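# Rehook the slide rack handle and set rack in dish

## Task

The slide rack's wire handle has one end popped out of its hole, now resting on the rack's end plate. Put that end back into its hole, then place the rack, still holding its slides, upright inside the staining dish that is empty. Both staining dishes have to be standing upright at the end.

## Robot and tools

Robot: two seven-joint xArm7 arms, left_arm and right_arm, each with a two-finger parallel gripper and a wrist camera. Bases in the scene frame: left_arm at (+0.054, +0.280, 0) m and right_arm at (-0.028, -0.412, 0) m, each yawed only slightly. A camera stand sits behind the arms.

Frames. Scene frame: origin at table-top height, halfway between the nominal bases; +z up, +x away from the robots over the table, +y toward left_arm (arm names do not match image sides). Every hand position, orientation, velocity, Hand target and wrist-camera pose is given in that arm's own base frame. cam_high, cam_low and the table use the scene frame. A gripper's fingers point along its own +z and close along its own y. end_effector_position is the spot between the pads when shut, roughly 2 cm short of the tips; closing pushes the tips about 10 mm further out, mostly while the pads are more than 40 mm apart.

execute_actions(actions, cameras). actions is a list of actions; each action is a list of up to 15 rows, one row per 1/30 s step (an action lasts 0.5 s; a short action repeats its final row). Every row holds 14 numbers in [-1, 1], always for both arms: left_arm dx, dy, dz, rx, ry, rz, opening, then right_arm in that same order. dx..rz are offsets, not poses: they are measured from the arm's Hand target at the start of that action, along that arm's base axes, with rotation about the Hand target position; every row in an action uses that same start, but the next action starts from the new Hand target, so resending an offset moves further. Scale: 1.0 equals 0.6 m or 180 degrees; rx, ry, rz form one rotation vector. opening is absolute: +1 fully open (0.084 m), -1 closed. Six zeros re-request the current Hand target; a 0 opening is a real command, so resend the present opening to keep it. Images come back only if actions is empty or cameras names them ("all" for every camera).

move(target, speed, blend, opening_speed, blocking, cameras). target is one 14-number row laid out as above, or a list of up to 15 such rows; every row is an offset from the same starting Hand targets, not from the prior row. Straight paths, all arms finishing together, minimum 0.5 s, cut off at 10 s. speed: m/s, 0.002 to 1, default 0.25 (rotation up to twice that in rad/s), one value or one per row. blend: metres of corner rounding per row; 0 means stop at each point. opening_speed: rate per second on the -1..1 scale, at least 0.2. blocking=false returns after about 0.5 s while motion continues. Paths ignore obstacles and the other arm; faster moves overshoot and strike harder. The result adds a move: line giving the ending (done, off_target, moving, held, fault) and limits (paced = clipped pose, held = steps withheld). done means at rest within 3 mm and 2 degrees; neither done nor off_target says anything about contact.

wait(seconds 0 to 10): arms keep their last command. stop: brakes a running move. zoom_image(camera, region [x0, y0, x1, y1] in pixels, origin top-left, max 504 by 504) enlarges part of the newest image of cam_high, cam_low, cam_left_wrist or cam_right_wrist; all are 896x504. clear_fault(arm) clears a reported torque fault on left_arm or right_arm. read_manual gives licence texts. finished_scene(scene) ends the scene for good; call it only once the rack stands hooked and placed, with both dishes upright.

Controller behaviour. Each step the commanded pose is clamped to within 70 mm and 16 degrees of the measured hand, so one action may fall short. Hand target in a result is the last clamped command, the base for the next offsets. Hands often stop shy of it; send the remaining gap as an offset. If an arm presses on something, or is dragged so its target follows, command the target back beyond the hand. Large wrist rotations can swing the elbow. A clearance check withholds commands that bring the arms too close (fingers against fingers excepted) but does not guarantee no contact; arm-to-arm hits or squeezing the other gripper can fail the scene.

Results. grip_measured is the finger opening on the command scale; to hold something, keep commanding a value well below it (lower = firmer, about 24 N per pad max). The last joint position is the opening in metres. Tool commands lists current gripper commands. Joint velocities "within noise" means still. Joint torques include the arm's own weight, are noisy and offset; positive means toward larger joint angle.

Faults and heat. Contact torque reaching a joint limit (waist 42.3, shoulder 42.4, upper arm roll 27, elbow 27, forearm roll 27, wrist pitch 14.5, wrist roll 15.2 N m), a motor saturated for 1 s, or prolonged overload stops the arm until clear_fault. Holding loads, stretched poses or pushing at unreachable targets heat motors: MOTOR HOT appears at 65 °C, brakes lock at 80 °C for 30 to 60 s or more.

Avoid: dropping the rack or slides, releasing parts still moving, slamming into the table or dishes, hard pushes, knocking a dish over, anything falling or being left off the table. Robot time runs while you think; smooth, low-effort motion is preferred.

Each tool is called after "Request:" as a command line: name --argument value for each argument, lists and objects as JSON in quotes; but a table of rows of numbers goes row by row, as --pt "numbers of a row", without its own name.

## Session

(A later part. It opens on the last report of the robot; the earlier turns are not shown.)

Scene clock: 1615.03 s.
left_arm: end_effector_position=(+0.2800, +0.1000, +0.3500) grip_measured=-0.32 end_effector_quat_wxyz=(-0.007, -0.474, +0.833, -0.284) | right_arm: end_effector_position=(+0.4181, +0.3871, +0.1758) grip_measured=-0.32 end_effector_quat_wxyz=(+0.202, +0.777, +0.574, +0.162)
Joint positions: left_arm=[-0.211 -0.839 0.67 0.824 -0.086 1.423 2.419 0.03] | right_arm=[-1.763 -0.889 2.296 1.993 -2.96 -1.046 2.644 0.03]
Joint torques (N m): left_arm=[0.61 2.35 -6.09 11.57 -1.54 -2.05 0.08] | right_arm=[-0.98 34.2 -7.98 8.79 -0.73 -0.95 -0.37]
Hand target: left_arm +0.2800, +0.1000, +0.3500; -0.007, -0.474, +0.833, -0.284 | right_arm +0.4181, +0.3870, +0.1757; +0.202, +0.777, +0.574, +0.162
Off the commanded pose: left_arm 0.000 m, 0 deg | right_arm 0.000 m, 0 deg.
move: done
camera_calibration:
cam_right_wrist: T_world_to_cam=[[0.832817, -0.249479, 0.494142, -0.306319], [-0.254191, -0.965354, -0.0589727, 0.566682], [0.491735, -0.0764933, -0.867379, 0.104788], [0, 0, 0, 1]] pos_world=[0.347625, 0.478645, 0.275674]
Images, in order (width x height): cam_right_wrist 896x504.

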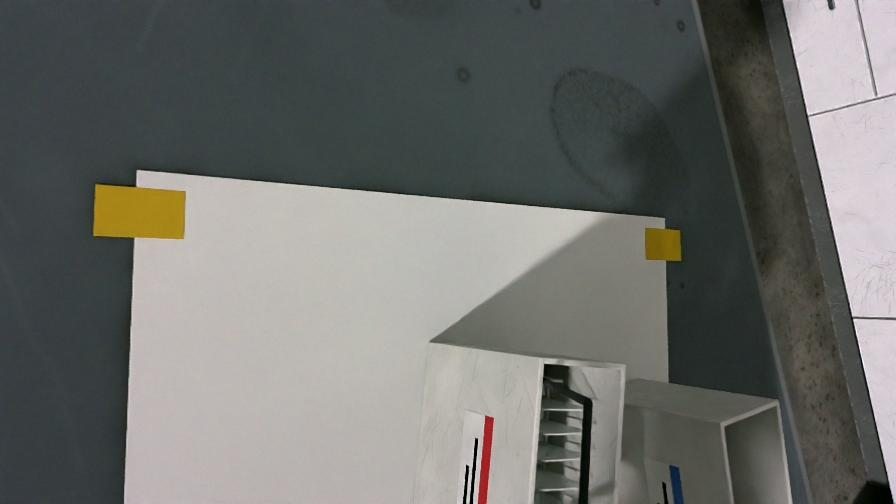

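Request:
move --target '[0,0,0,0,0,0,-0.3, 0.0310,-0.0132,-0.0495,0,0,-0.0256,-0.1]' --speed 0.06 --cameras '["cam_right_wrist","cam_high","cam_low"]'

Request:
zoom_image --camera "cam_high" --region '[395, 215, 465, 285]'

Request:
zoom_image --camera "cam_low" --region '[390, 170, 470, 250]'

Scene clock: 1642.30 s.
left_arm: end_effector_position=(+0.2800, +0.1000, +0.3500) grip_measured=-0.32 end_effector_quat_wxyz=(-0.007, -0.474, +0.833, -0.284) | right_arm: end_effector_position=(+0.4367, +0.3791, +0.1461) grip_measured=-0.11 end_effector_quat_wxyz=(+0.208, +0.800, +0.542, +0.154)
Joint positions: left_arm=[-0.211 -0.839 0.67 0.824 -0.086 1.423 2.419 0.03] | right_arm=[-1.827 -0.98 2.301 2.06 -2.925 -1.053 2.701 0.039]
Joint torques (N m): left_arm=[0.66 2.33 -6.29 11.46 -1.59 -2.06 0.14] | right_arm=[-0.98 35.72 -8.15 8.36 -0.94 -1.36 0.28]
Hand target: left_arm +0.2800, +0.1000, +0.3500; -0.007, -0.474, +0.833, -0.284 | right_arm +0.4367, +0.3791, +0.1460; +0.208, +0.800, +0.542, +0.154
Off the commanded pose: left_arm 0.000 m, 0 deg | right_arm 0.000 m, 0 deg.
move: done
camera_calibration:
cam_right_wrist: T_world_to_cam=[[0.810102, -0.315612, 0.494089, -0.274082], [-0.330941, -0.941805, -0.0589946, 0.586549], [0.483955, -0.115723, -0.867408, 0.0875597], [0, 0, 0, 1]] pos_world=[0.373773, 0.476044, 0.245974]
Images, in order (width x height): cam_high 896x504, cam_low 896x504, cam_right_wrist 896x504.

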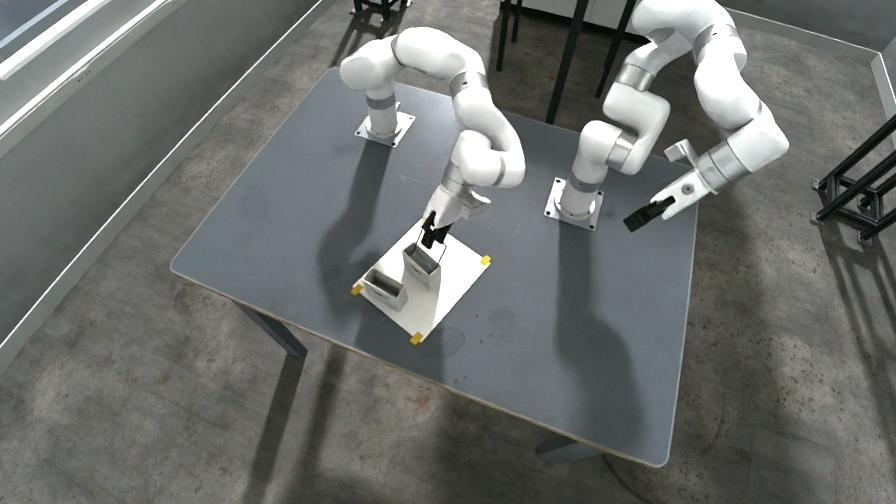

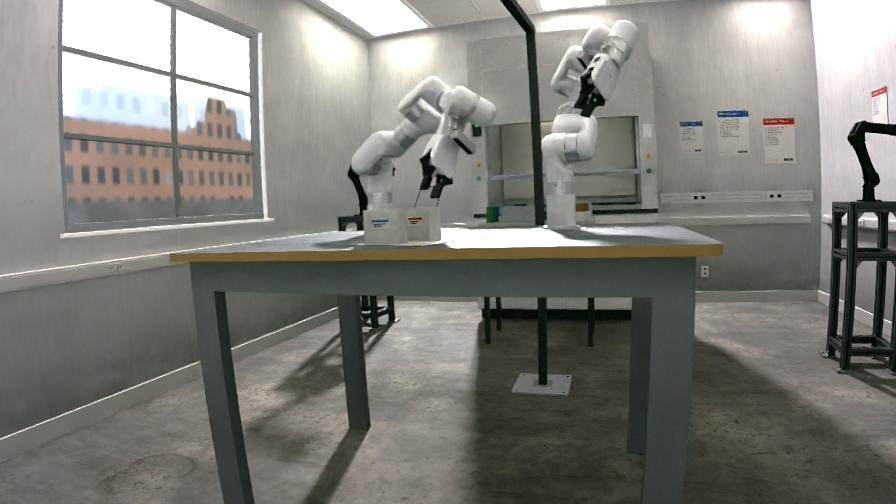

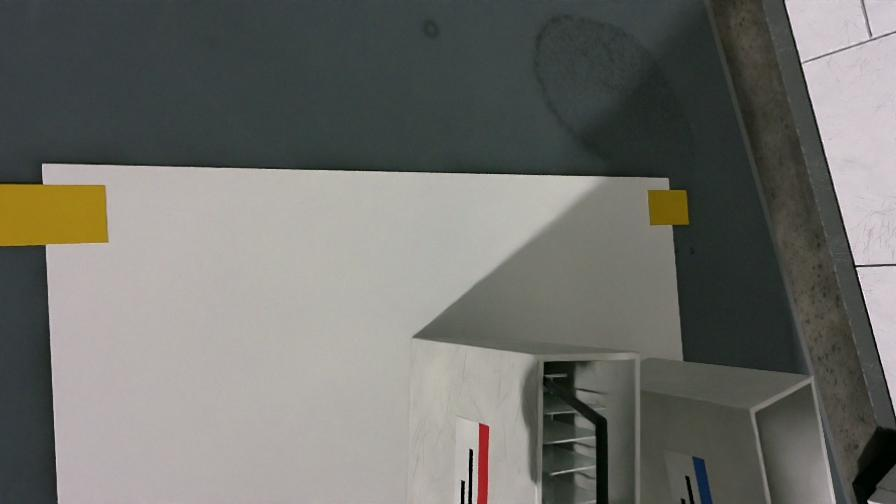

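Scaled by 7.200 from the camera's 896x504 image, which has a finer 1280x720 frame.

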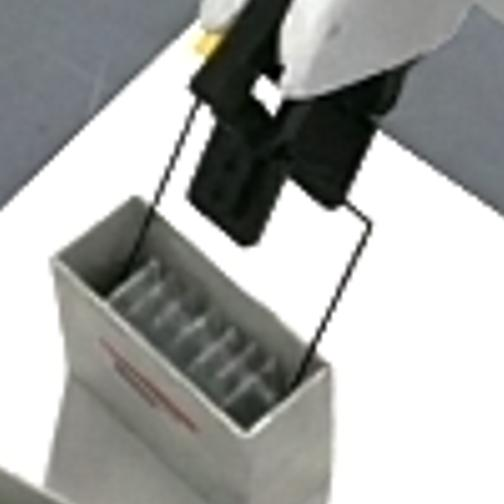

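Scaled by 6.300 from the camera's 896x504 image, which has a finer 1280x720 frame.

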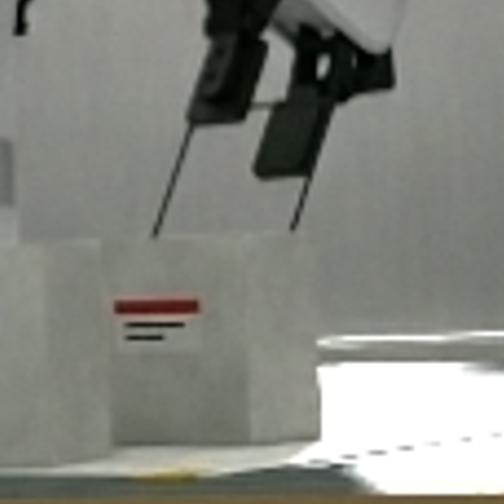

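Request:
move --target '[0,0,0,0,0,0,-0.3, 0,0,0,0,0,0,-1]' --opening_speed 0.7 --cameras '["cam_right_wrist","cam_high","cam_low"]'

Request:
zoom_image --camera "cam_high" --region '[395, 215, 465, 285]'

Request:
zoom_image --camera "cam_low" --region '[390, 170, 470, 250]'

Scene clock: 1652.77 s.
left_arm: end_effector_position=(+0.2800, +0.1000, +0.3500) grip_measured=-0.32 end_effector_quat_wxyz=(-0.007, -0.474, +0.833, -0.284) | right_arm: end_effector_position=(+0.4367, +0.3791, +0.1460) grip_measured=-0.96 end_effector_quat_wxyz=(+0.208, +0.800, +0.542, +0.154)
Joint positions: left_arm=[-0.211 -0.839 0.67 0.824 -0.086 1.423 2.419 0.03] | right_arm=[-1.827 -0.98 2.301 2.06 -2.925 -1.053 2.701 0.002]
Joint torques (N m): left_arm=[0.48 2.32 -6.5 11.26 -1.28 -2.1 0.08] | right_arm=[-1.22 35.94 -8.14 8.36 -0.89 -1.27 0.26]
Hand target: left_arm +0.2800, +0.1000, +0.3500; -0.007, -0.474, +0.833, -0.284 | right_arm +0.4367, +0.3791, +0.1460; +0.208, +0.800, +0.542, +0.154
Off the commanded pose: left_arm 0.000 m, 0 deg | right_arm 0.000 m, 0 deg.
move: done
camera_calibration:
cam_right_wrist: T_world_to_cam=[[0.810103, -0.315562, 0.494119, -0.274195], [-0.330947, -0.94181, -0.0588885, 0.586561], [0.48395, -0.115822, -0.867397, 0.0875578], [0, 0, 0, 1]] pos_world=[0.373873, 0.476044, 0.245974]
Images, in order (width x height): cam_high 896x504, cam_low 896x504, cam_right_wrist 896x504.

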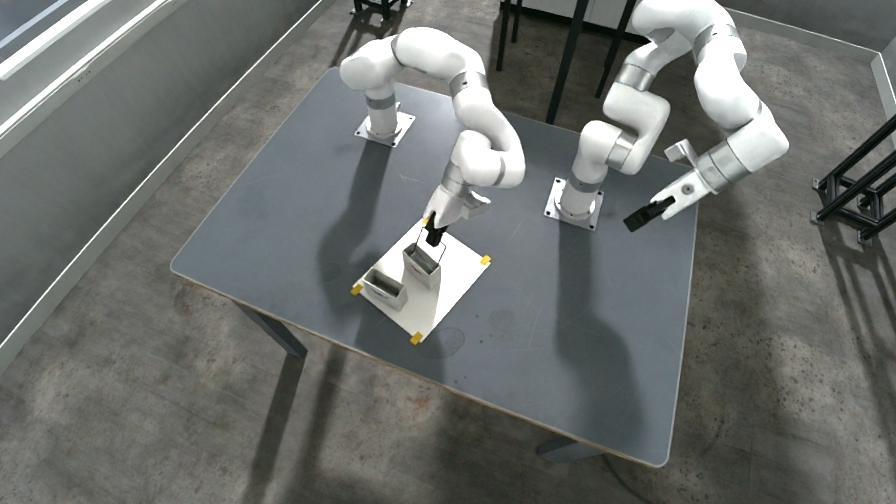

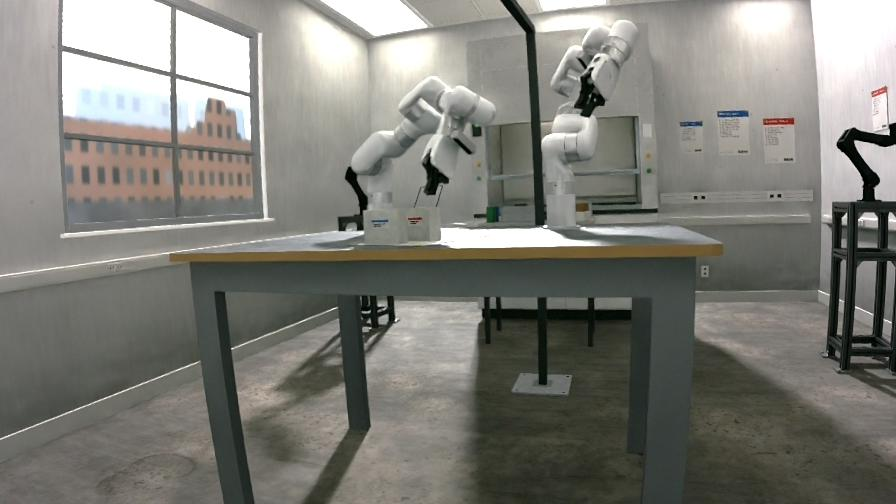

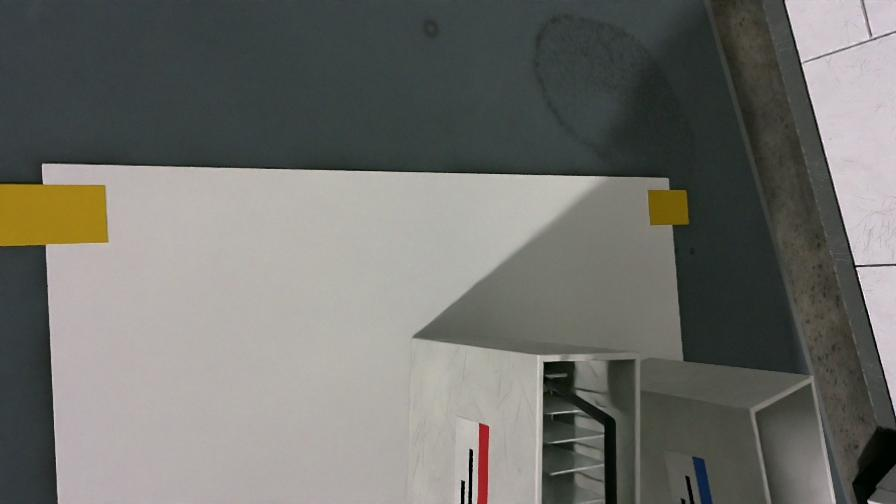

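Scaled by 7.200 from the camera's 896x504 image, which has a finer 1280x720 frame.

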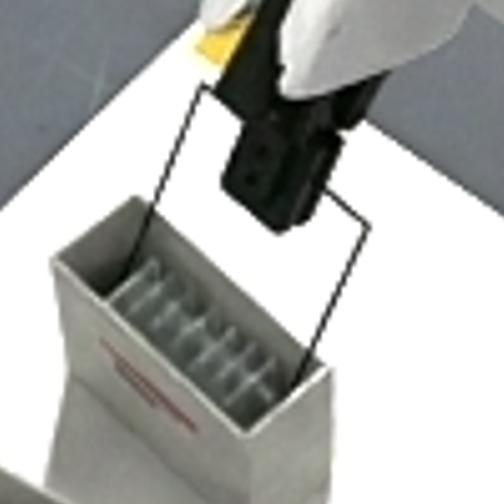

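Scaled by 6.300 from the camera's 896x504 image, which has a finer 1280x720 frame.

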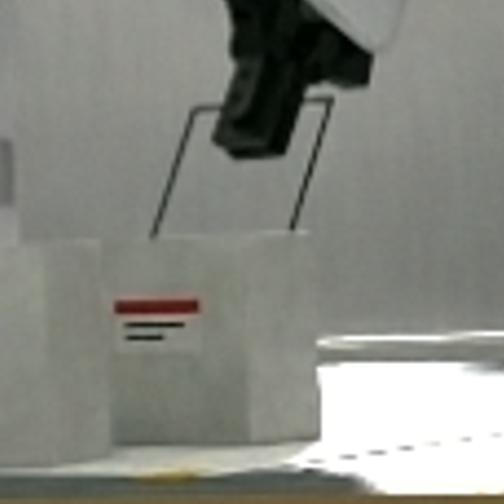

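Request:
move --pt "0 0 0 0 0 0 -0.3 0.01855 -0.00838 0.00895 0.01559 0.03864 0 -1" --pt "0 0 0 0 0 0 -0.3 0.0367 -0.0166 0.01485 0.03014 0.07471 0 -1" --pt "0 0 0 0 0 0 -0.3 0.05539 -0.02504 0.0186 0.04468 0.11077 0 -1" --pt "0 0 0 0 0 0 -0.3 0.07155 -0.03245 0.0200 0.05715 0.14168 0 -1" --speed 0.07 --blend '[0.002,0.002,0.002,0]' --cameras '["cam_right_wrist","cam_high","cam_low"]'

Request:
zoom_image --camera "cam_high" --region '[395, 215, 465, 285]'

Request:
zoom_image --camera "cam_low" --region '[390, 170, 470, 250]'

Scene clock: 1672.13 s.
left_arm: end_effector_position=(+0.2800, +0.1000, +0.3500) grip_measured=-0.32 end_effector_quat_wxyz=(-0.007, -0.474, +0.833, -0.284) | right_arm: end_effector_position=(+0.4789, +0.3591, +0.1578) grip_measured=-0.96 end_effector_quat_wxyz=(+0.008, +0.826, +0.557, +0.084)
Joint positions: left_arm=[-0.211 -0.839 0.67 0.824 -0.086 1.423 2.419 0.03] | right_arm=[-2.378 -1.182 2.448 2.707 -2.506 -1.447 2.444 0.002]
Joint torques (N m): left_arm=[0.48 2.25 -6.29 11.5 -1.33 -1.99 0.01] | right_arm=[0.15 36.64 -3.38 6.49 0.12 -1.3 -0.24]
Hand target: left_arm +0.2800, +0.1000, +0.3500; -0.007, -0.474, +0.833, -0.284 | right_arm +0.4796, +0.3597, +0.1580; +0.011, +0.829, +0.559, +0.022
Off the commanded pose: left_arm 0.000 m, 0 deg | right_arm 0.001 m, 7 deg.
elbow stopped short (right arm): the move would have taken joint 4 (elbow) straighter than the controller allows.
move: off_target (right_arm)
camera_calibration:
cam_right_wrist: T_world_to_cam=[[0.92483, -0.366622, 0.10138, -0.295069], [-0.345581, -0.921196, -0.178805, 0.600781], [0.158944, 0.130329, -0.978648, 0.159866], [0, 0, 0, 1]] pos_world=[0.455097, 0.424423, 0.293789]
Images, in order (width x height): cam_high 896x504, cam_low 896x504, cam_right_wrist 896x504.

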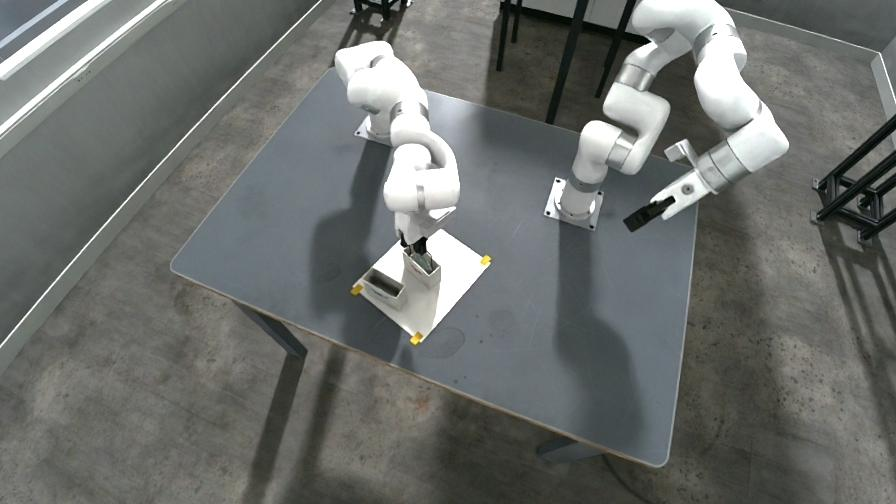

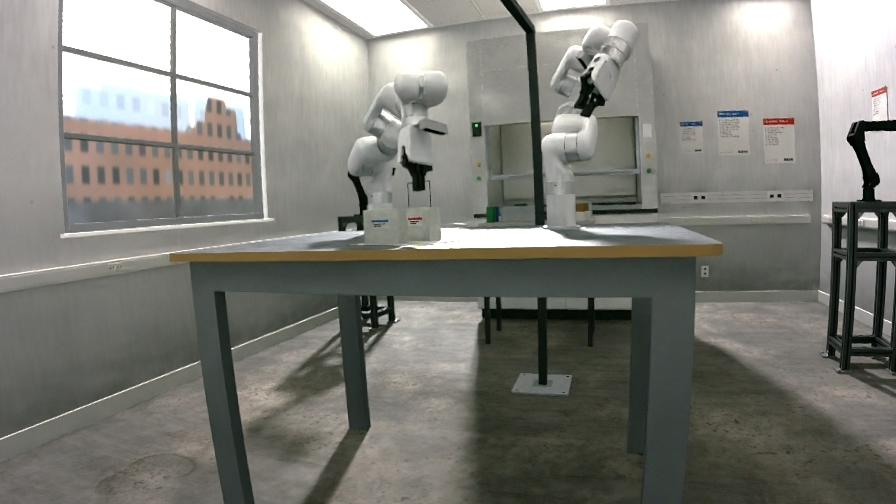

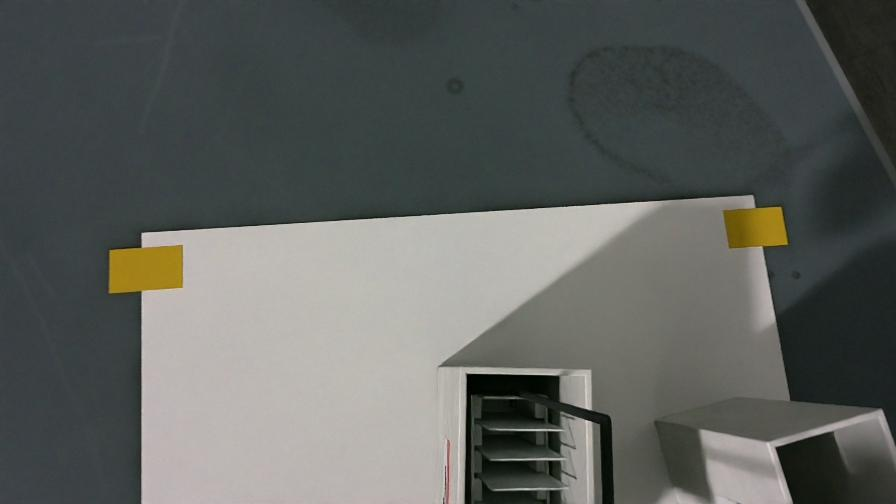

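Scaled by 7.200 from the camera's 896x504 image, which has a finer 1280x720 frame.

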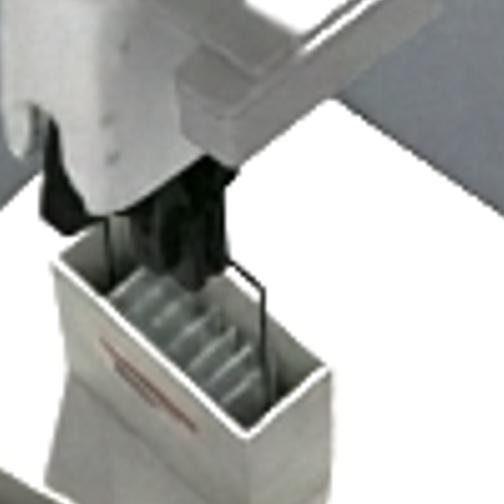

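Scaled by 6.300 from the camera's 896x504 image, which has a finer 1280x720 frame.

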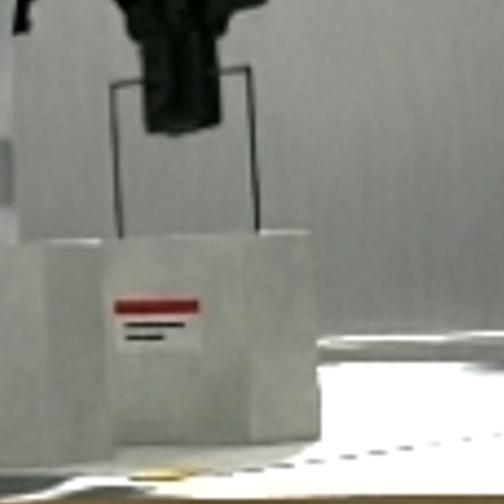

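Request:
move --pt "0 0 0 0 0 0 -0.3 -0.01648 0.00665 -0.0015 -0.01247 -0.03091 0 -1" --pt "0 0 0 0 0 0 -0.3 -0.03547 0.01431 -0.0052 -0.02702 -0.06698 0 -1" --pt "0 0 0 0 0 0 -0.3 -0.05393 0.02175 -0.0112 -0.04157 -0.10304 0 -1" --pt "0 0 0 0 0 0 -0.3 -0.07402 0.02986 -0.0207 -0.05819 -0.14426 0 -1" --speed 0.08 --blend '[0.002,0.002,0.002,0]' --cameras '["cam_low"]'

Request:
zoom_image --camera "cam_low" --region '[390, 170, 470, 250]'

Scene clock: 1728.47 s.
left_arm: end_effector_position=(+0.2800, +0.1000, +0.3500) grip_measured=-0.32 end_effector_quat_wxyz=(-0.007, -0.474, +0.833, -0.284) | right_arm: end_effector_position=(+0.4352, +0.3776, +0.1456) grip_measured=-0.96 end_effector_quat_wxyz=(+0.211, +0.799, +0.541, +0.156)
Joint positions: left_arm=[-0.211 -0.839 0.67 0.824 -0.086 1.423 2.419 0.03] | right_arm=[-1.761 -1.023 2.143 2.025 -2.773 -1.055 2.613 0.002]
Joint torques (N m): left_arm=[0.54 2.01 -6.39 11.27 -1.21 -2.05 0.14] | right_arm=[0.35 36.91 -10.36 6.57 -1.15 -0.62 0.25]
Hand target: left_arm +0.2800, +0.1000, +0.3500; -0.007, -0.474, +0.833, -0.284 | right_arm +0.4352, +0.3776, +0.1456; +0.211, +0.799, +0.541, +0.156
Off the commanded pose: left_arm 0.000 m, 0 deg | right_arm 0.000 m, 0 deg.
elbow stopped short (right arm): the move would have taken joint 4 (elbow) straighter than the controller allows.
move: done
Images, in order (width x height): cam_low 896x504.

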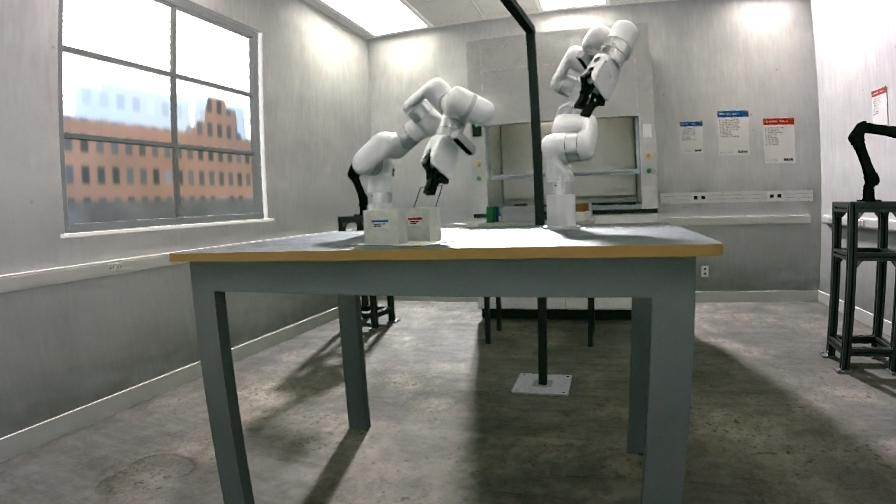

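Scaled by 6.300 from the camera's 896x504 image, which has a finer 1280x720 frame.

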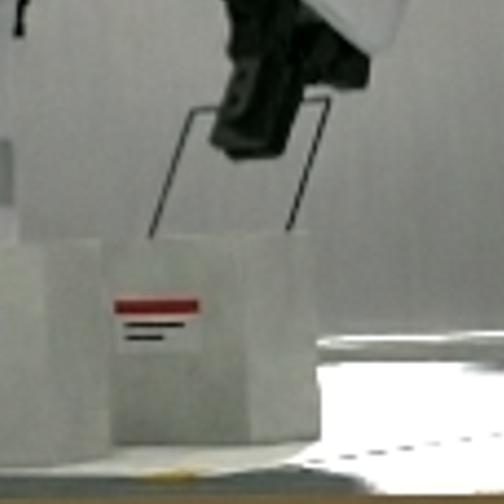

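Request:
move --pt "0 0 0 0 0 0 -0.3 0 0 0 0 0 0 -0.3" --pt "0 0 0 0 0 0 -0.3 -0.0716 0.0253 0.1293 0 0 0 -0.3" --pt "0 0 0 0 0 0 -0.3 -0.1253 -0.4293 0.2573 0 0 0 -0.3" --pt "0.0253 -0.6658 -0.2423 0.0246 -0.1399 0.0774 -0.1 -0.1253 -0.4293 0.2573 0 0 0 -0.3" --speed '[0.05,0.12,0.3,0.3]' --opening_speed 0.8 --blend '[0,0.02,0.05,0]' --cameras '["cam_left_wrist","cam_high"]'

Scene clock: 1745.57 s.
left_arm: end_effector_position=(+0.2952, -0.2995, +0.2046) grip_measured=-0.11 end_effector_quat_wxyz=(+0.227, -0.498, +0.762, -0.347) | right_arm: end_effector_position=(+0.3600, +0.1200, +0.3000) grip_measured=-0.32 end_effector_quat_wxyz=(+0.211, +0.799, +0.541, +0.156)
Joint positions: left_arm=[-0.101 -0.628 -0.964 0.226 -0.336 -0.087 1.178 0.039] | right_arm=[-0.632 -0.325 1.022 1.145 -3.244 -0.923 2.418 0.03]
Joint torques (N m): left_arm=[1.54 -3 4.42 9.89 -1.1 -2.58 -0.41] | right_arm=[0.14 -5.09 -4.6 9.73 -0.78 -0.62 -0.29]
Hand target: left_arm +0.2952, -0.2995, +0.2046; +0.227, -0.498, +0.762, -0.347 | right_arm +0.3600, +0.1200, +0.3000; +0.211, +0.799, +0.541, +0.156
Off the commanded pose: left_arm 0.000 m, 0 deg | right_arm 0.000 m, 0 deg.
move: done; limits=paced
camera_calibration:
cam_left_wrist: T_world_to_cam=[[-0.600935, 0.263099, -0.754755, 0.444598], [0.452897, 0.890143, -0.0503028, 0.21996], [0.658606, -0.372055, -0.654075, -0.0442187], [0, 0, 0, 1]] pos_world=[0.196678, -0.32922, 0.317705]
Images, in order (width x height): cam_high 896x504, cam_left_wrist 896x504.

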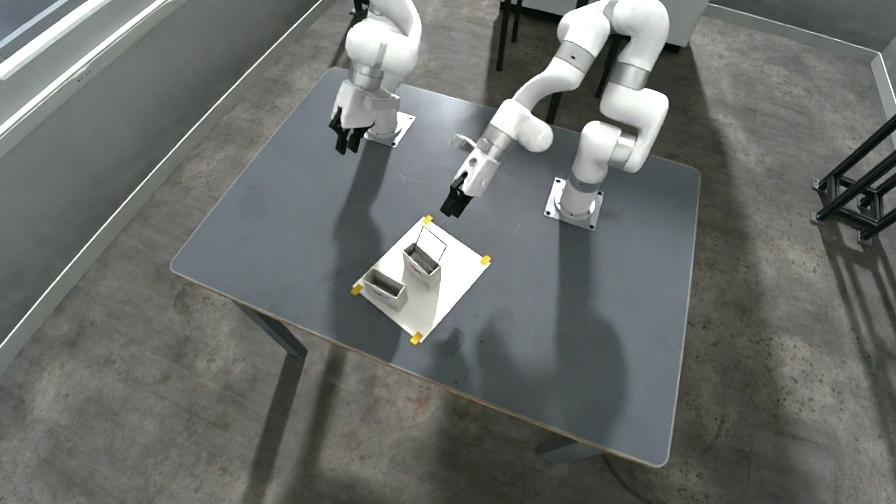

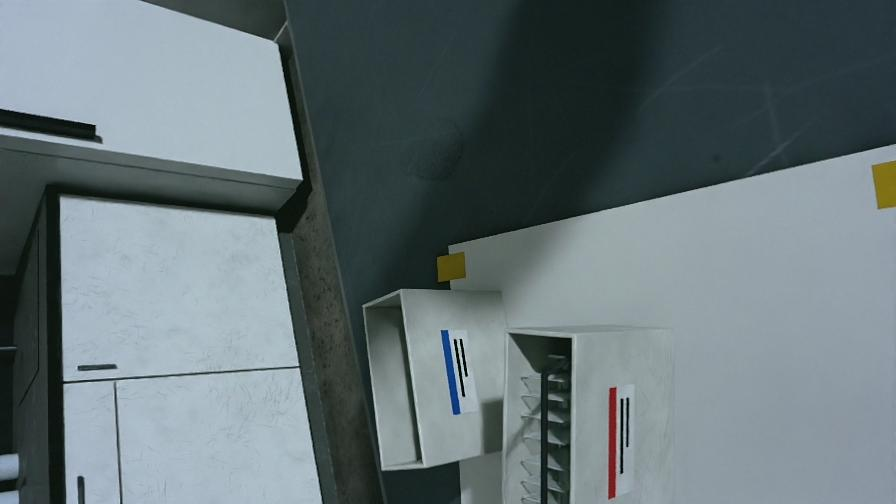

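Request:
zoom_image --camera "cam_left_wrist" --region '[490, 320, 620, 504]'

Scaled by 2.739 from the camera's 896x504 image, which has a finer 1280x720 frame.

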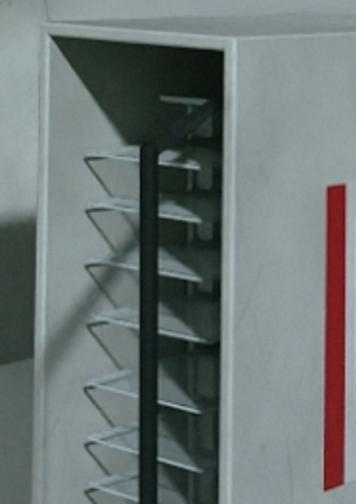

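Request:
move --target '[0.1037,-0.0455,-0.0958,0,0,0,-0.1, 0,0,0,0,0,0,-0.3]' --speed 0.07 --cameras '["cam_left_wrist","cam_low","cam_high"]'

Request:
zoom_image --camera "cam_low" --region '[390, 170, 470, 250]'

Request:
zoom_image --camera "cam_high" --region '[395, 215, 465, 285]'

Scene clock: 1765.43 s.
left_arm: end_effector_position=(+0.3574, -0.3268, +0.1471) grip_measured=-0.11 end_effector_quat_wxyz=(+0.227, -0.498, +0.762, -0.347) | right_arm: end_effector_position=(+0.3600, +0.1200, +0.3000) grip_measured=-0.32 end_effector_quat_wxyz=(+0.211, +0.799, +0.541, +0.156)
Joint positions: left_arm=[0.772 -0.424 -1.677 0.391 -0.168 -0.386 1.086 0.039] | right_arm=[-0.632 -0.325 1.022 1.145 -3.244 -0.923 2.418 0.03]
Joint torques (N m): left_arm=[1.39 5.94 4.44 8.39 -0.64 -3.29 -0.33] | right_arm=[-0.07 -5.21 -4.42 9.53 -0.64 -0.59 -0.24]
Hand target: left_arm +0.3574, -0.3268, +0.1471; +0.227, -0.498, +0.762, -0.347 | right_arm +0.3600, +0.1200, +0.3000; +0.211, +0.799, +0.541, +0.156
Off the commanded pose: left_arm 0.000 m, 0 deg | right_arm 0.000 m, 0 deg.
move: done
camera_calibration:
cam_left_wrist: T_world_to_cam=[[-0.600985, 0.263127, -0.754706, 0.44577], [0.452893, 0.890145, -0.0502994, 0.213199], [0.658563, -0.372031, -0.654132, -0.132916], [0, 0, 0, 1]] pos_world=[0.258878, -0.356521, 0.260205]
Images, in order (width x height): cam_high 896x504, cam_low 896x504, cam_left_wrist 896x504.

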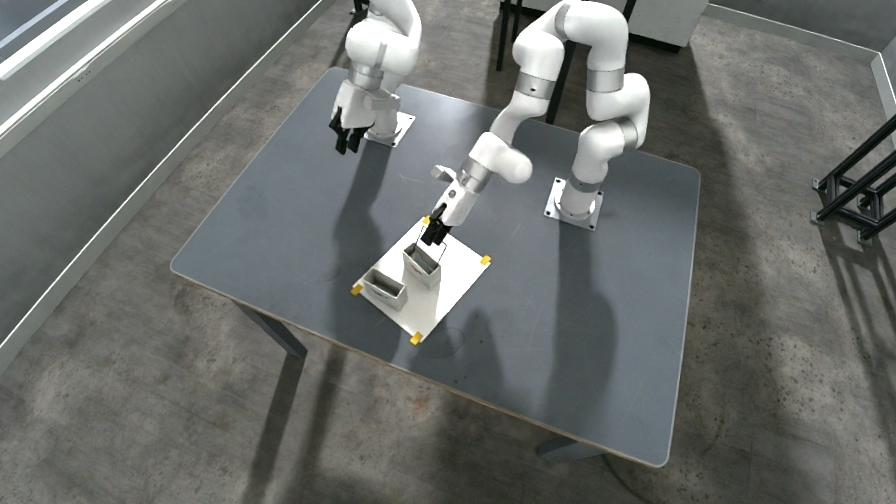

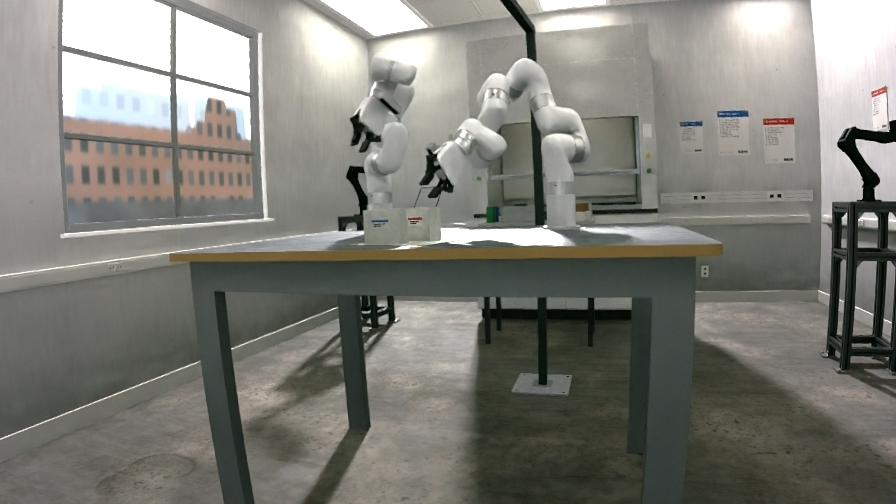

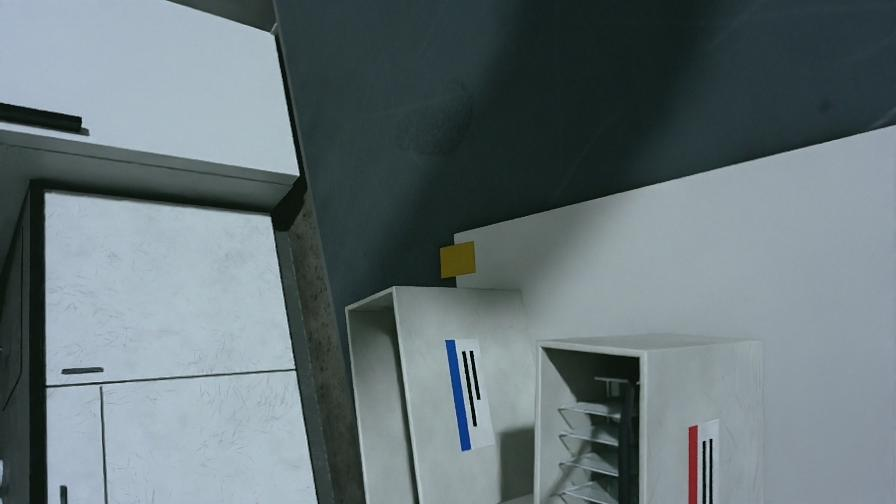

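Scaled by 6.300 from the camera's 896x504 image, which has a finer 1280x720 frame.

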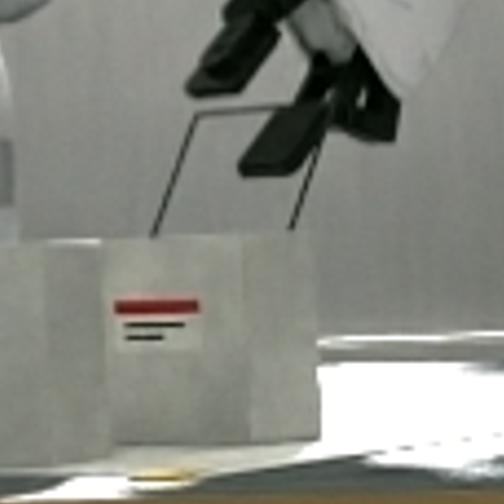

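Scaled by 7.200 from the camera's 896x504 image, which has a finer 1280x720 frame.

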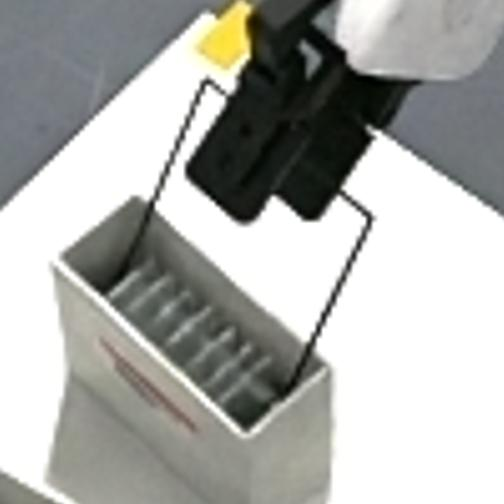

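Request:
zoom_image --camera "cam_left_wrist" --region '[530, 330, 700, 504]'

Scaled by 2.897 from the camera's 896x504 image, which has a finer 1280x720 frame.

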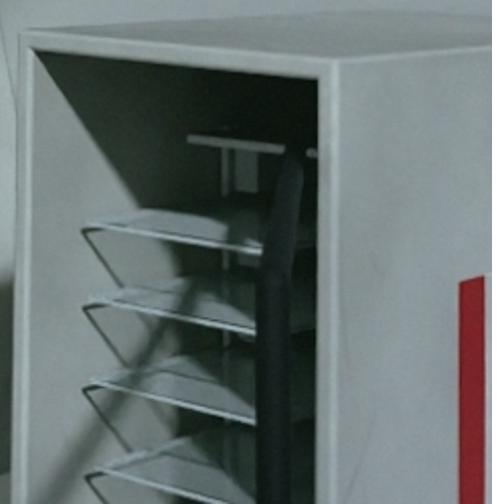

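Request:
move --target '[0,0,0,0,0,0,-1, 0,0,0,0,0,0,-0.3]' --opening_speed 0.5 --cameras '["cam_left_wrist","cam_low","cam_high"]'

Request:
zoom_image --camera "cam_low" --region '[390, 170, 470, 250]'

Request:
zoom_image --camera "cam_high" --region '[395, 215, 465, 285]'

Scene clock: 1794.07 s.
left_arm: end_effector_position=(+0.3574, -0.3268, +0.1471) grip_measured=-0.96 end_effector_quat_wxyz=(+0.227, -0.498, +0.762, -0.347) | right_arm: end_effector_position=(+0.3600, +0.1200, +0.3000) grip_measured=-0.32 end_effector_quat_wxyz=(+0.211, +0.799, +0.541, +0.156)
Joint positions: left_arm=[0.772 -0.424 -1.677 0.391 -0.168 -0.386 1.086 0.002] | right_arm=[-0.632 -0.325 1.022 1.145 -3.244 -0.923 2.418 0.03]
Joint torques (N m): left_arm=[1.46 5.96 4.69 8.03 -0.85 -3.39 -0.32] | right_arm=[-0.06 -5.01 -4.45 9.65 -0.72 -0.81 -0.28]
Hand target: left_arm +0.3574, -0.3268, +0.1471; +0.227, -0.498, +0.762, -0.347 | right_arm +0.3600, +0.1200, +0.3000; +0.211, +0.799, +0.541, +0.156
Off the commanded pose: left_arm 0.000 m, 0 deg | right_arm 0.000 m, 0 deg.
move: done
camera_calibration:
cam_left_wrist: T_world_to_cam=[[-0.600935, 0.263099, -0.754755, 0.44576], [0.452897, 0.890143, -0.0503028, 0.213198], [0.658606, -0.372055, -0.654075, -0.13295], [0, 0, 0, 1]] pos_world=[0.258878, -0.35652, 0.260205]
Images, in order (width x height): cam_high 896x504, cam_low 896x504, cam_left_wrist 896x504.

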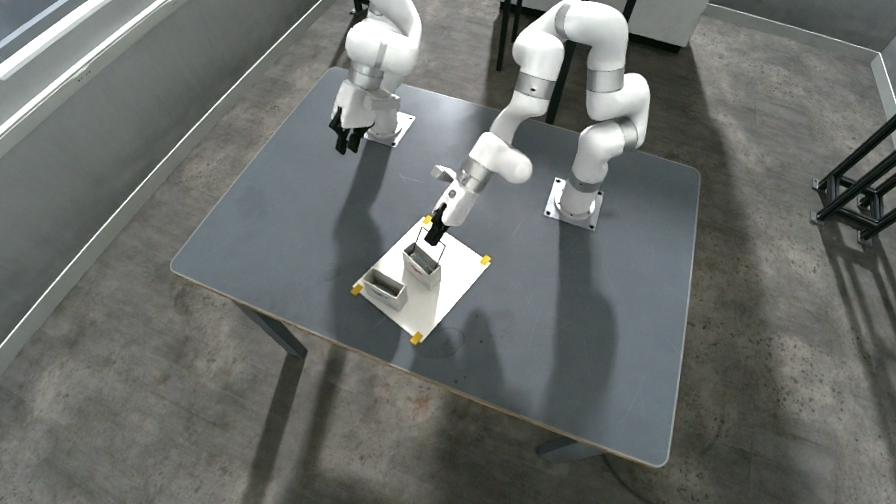

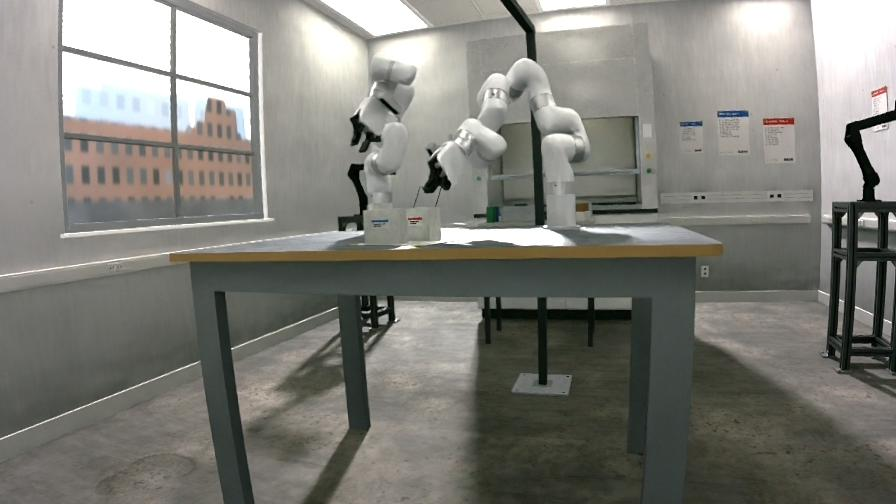

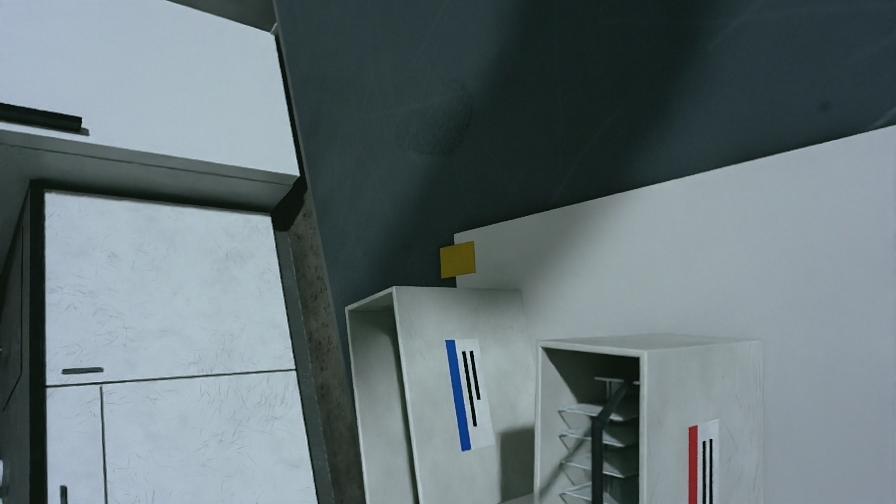

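Scaled by 6.300 from the camera's 896x504 image, which has a finer 1280x720 frame.

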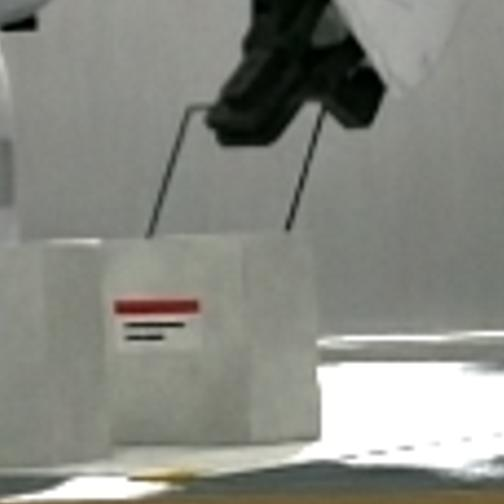

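Scaled by 7.200 from the camera's 896x504 image, which has a finer 1280x720 frame.

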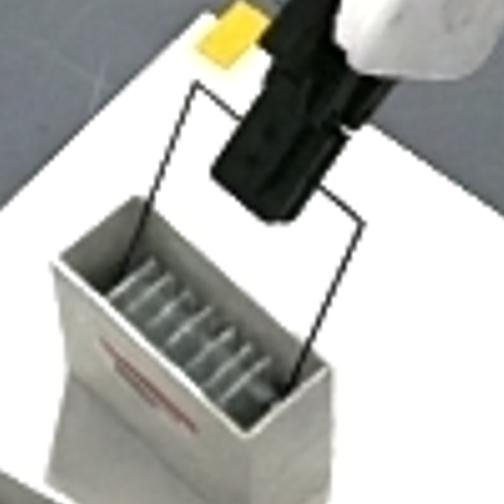

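Request:
move --pt "0.01769 -0.00776 0.0081 0.01563 0.03561 0 -1 0 0 0 0 0 0 -0.3" --pt "0.03608 -0.01583 0.0138 0.03125 0.07122 0 -1 0 0 0 0 0 0 -0.3" --pt "0.05493 -0.0241 0.01685 0.04688 0.10683 0 -1 0 0 0 0 0 0 -0.3" --pt "0.0658 -0.02887 0.01727 0.05581 0.12718 0 -1 0 0 0 0 0 0 -0.3" --speed 0.08 --blend '[0.002,0.002,0.002,0]' --cameras '["cam_left_wrist","cam_low","cam_high"]'

Request:
zoom_image --camera "cam_low" --region '[390, 170, 470, 250]'

Request:
zoom_image --camera "cam_high" --region '[395, 215, 465, 285]'

Scene clock: 1810.80 s.
left_arm: end_effector_position=(+0.3969, -0.3441, +0.1575) grip_measured=-0.96 end_effector_quat_wxyz=(+0.114, -0.535, +0.819, -0.174) | right_arm: end_effector_position=(+0.3600, +0.1200, +0.3000) grip_measured=-0.32 end_effector_quat_wxyz=(+0.211, +0.799, +0.541, +0.156)
Joint positions: left_arm=[1.085 -0.207 -1.832 0.805 -0.139 0.359 1.313 0.002] | right_arm=[-0.632 -0.325 1.022 1.145 -3.244 -0.923 2.418 0.03]
Joint torques (N m): left_arm=[1.67 7.99 1.69 10.23 -0.7 -1.4 0.6] | right_arm=[-0.29 -4.89 -4.42 9.52 -0.7 -0.79 -0.25]
Hand target: left_arm +0.3969, -0.3441, +0.1575; +0.114, -0.535, +0.819, -0.174 | right_arm +0.3600, +0.1200, +0.3000; +0.211, +0.799, +0.541, +0.156
Off the commanded pose: left_arm 0.000 m, 0 deg | right_arm 0.000 m, 0 deg.
move: done
camera_calibration:
cam_left_wrist: T_world_to_cam=[[-0.836664, 0.366611, -0.406927, 0.55634], [0.428618, 0.900792, -0.0697167, 0.227608], [0.340997, -0.232746, -0.910796, 0.0558089], [0, 0, 0, 1]] pos_world=[0.348883, -0.395998, 0.293088]
Images, in order (width x height): cam_high 896x504, cam_low 896x504, cam_left_wrist 896x504.

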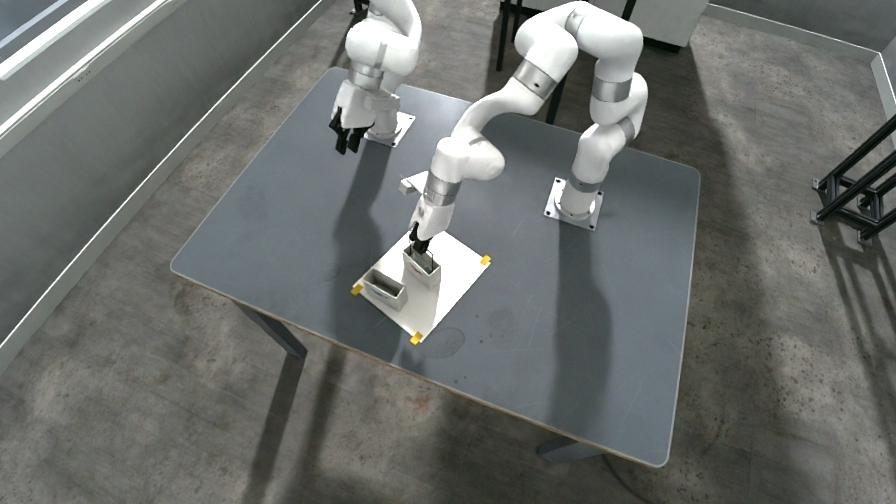

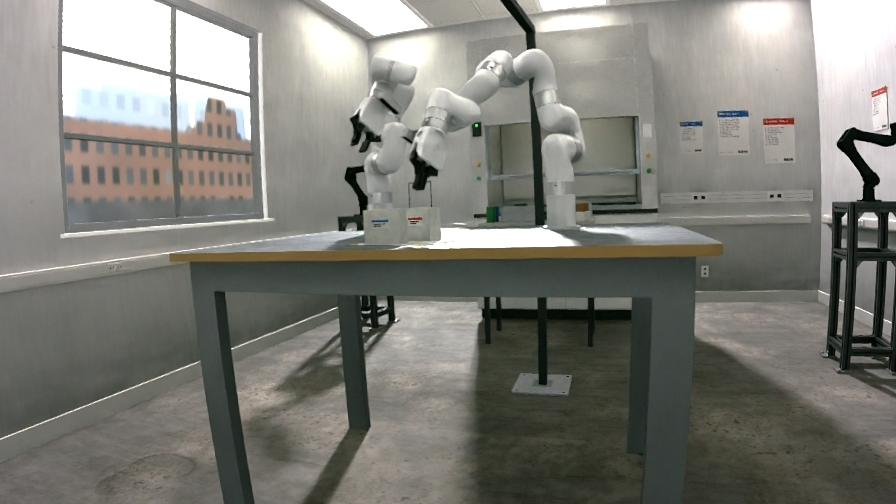

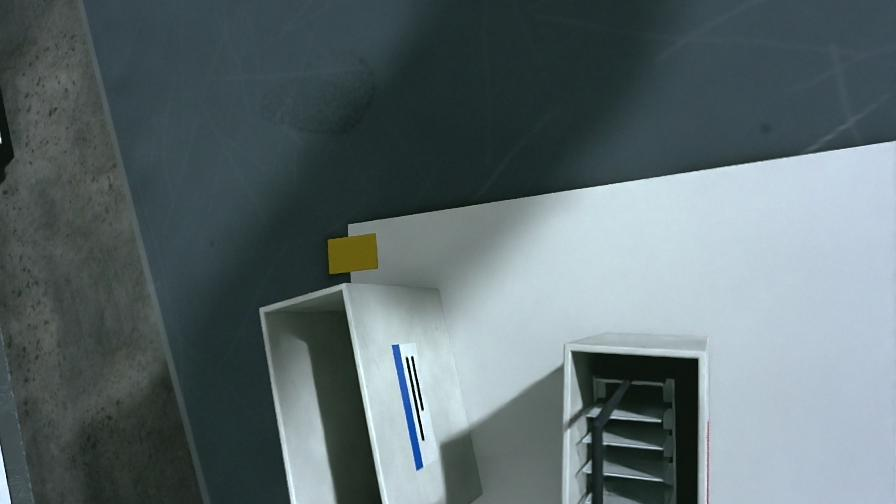

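Scaled by 6.300 from the camera's 896x504 image, which has a finer 1280x720 frame.

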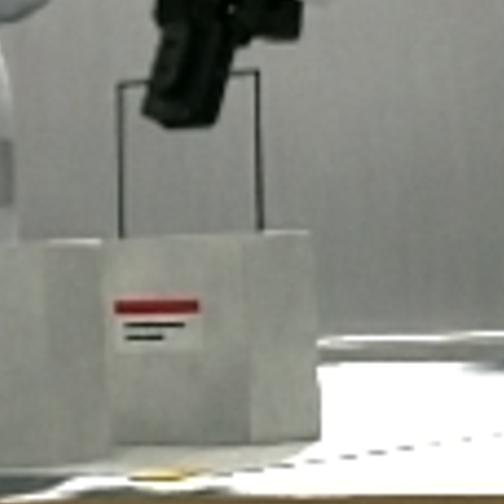

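Scaled by 7.200 from the camera's 896x504 image, which has a finer 1280x720 frame.

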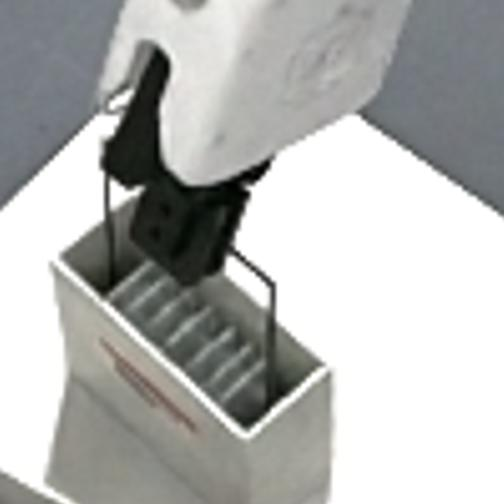

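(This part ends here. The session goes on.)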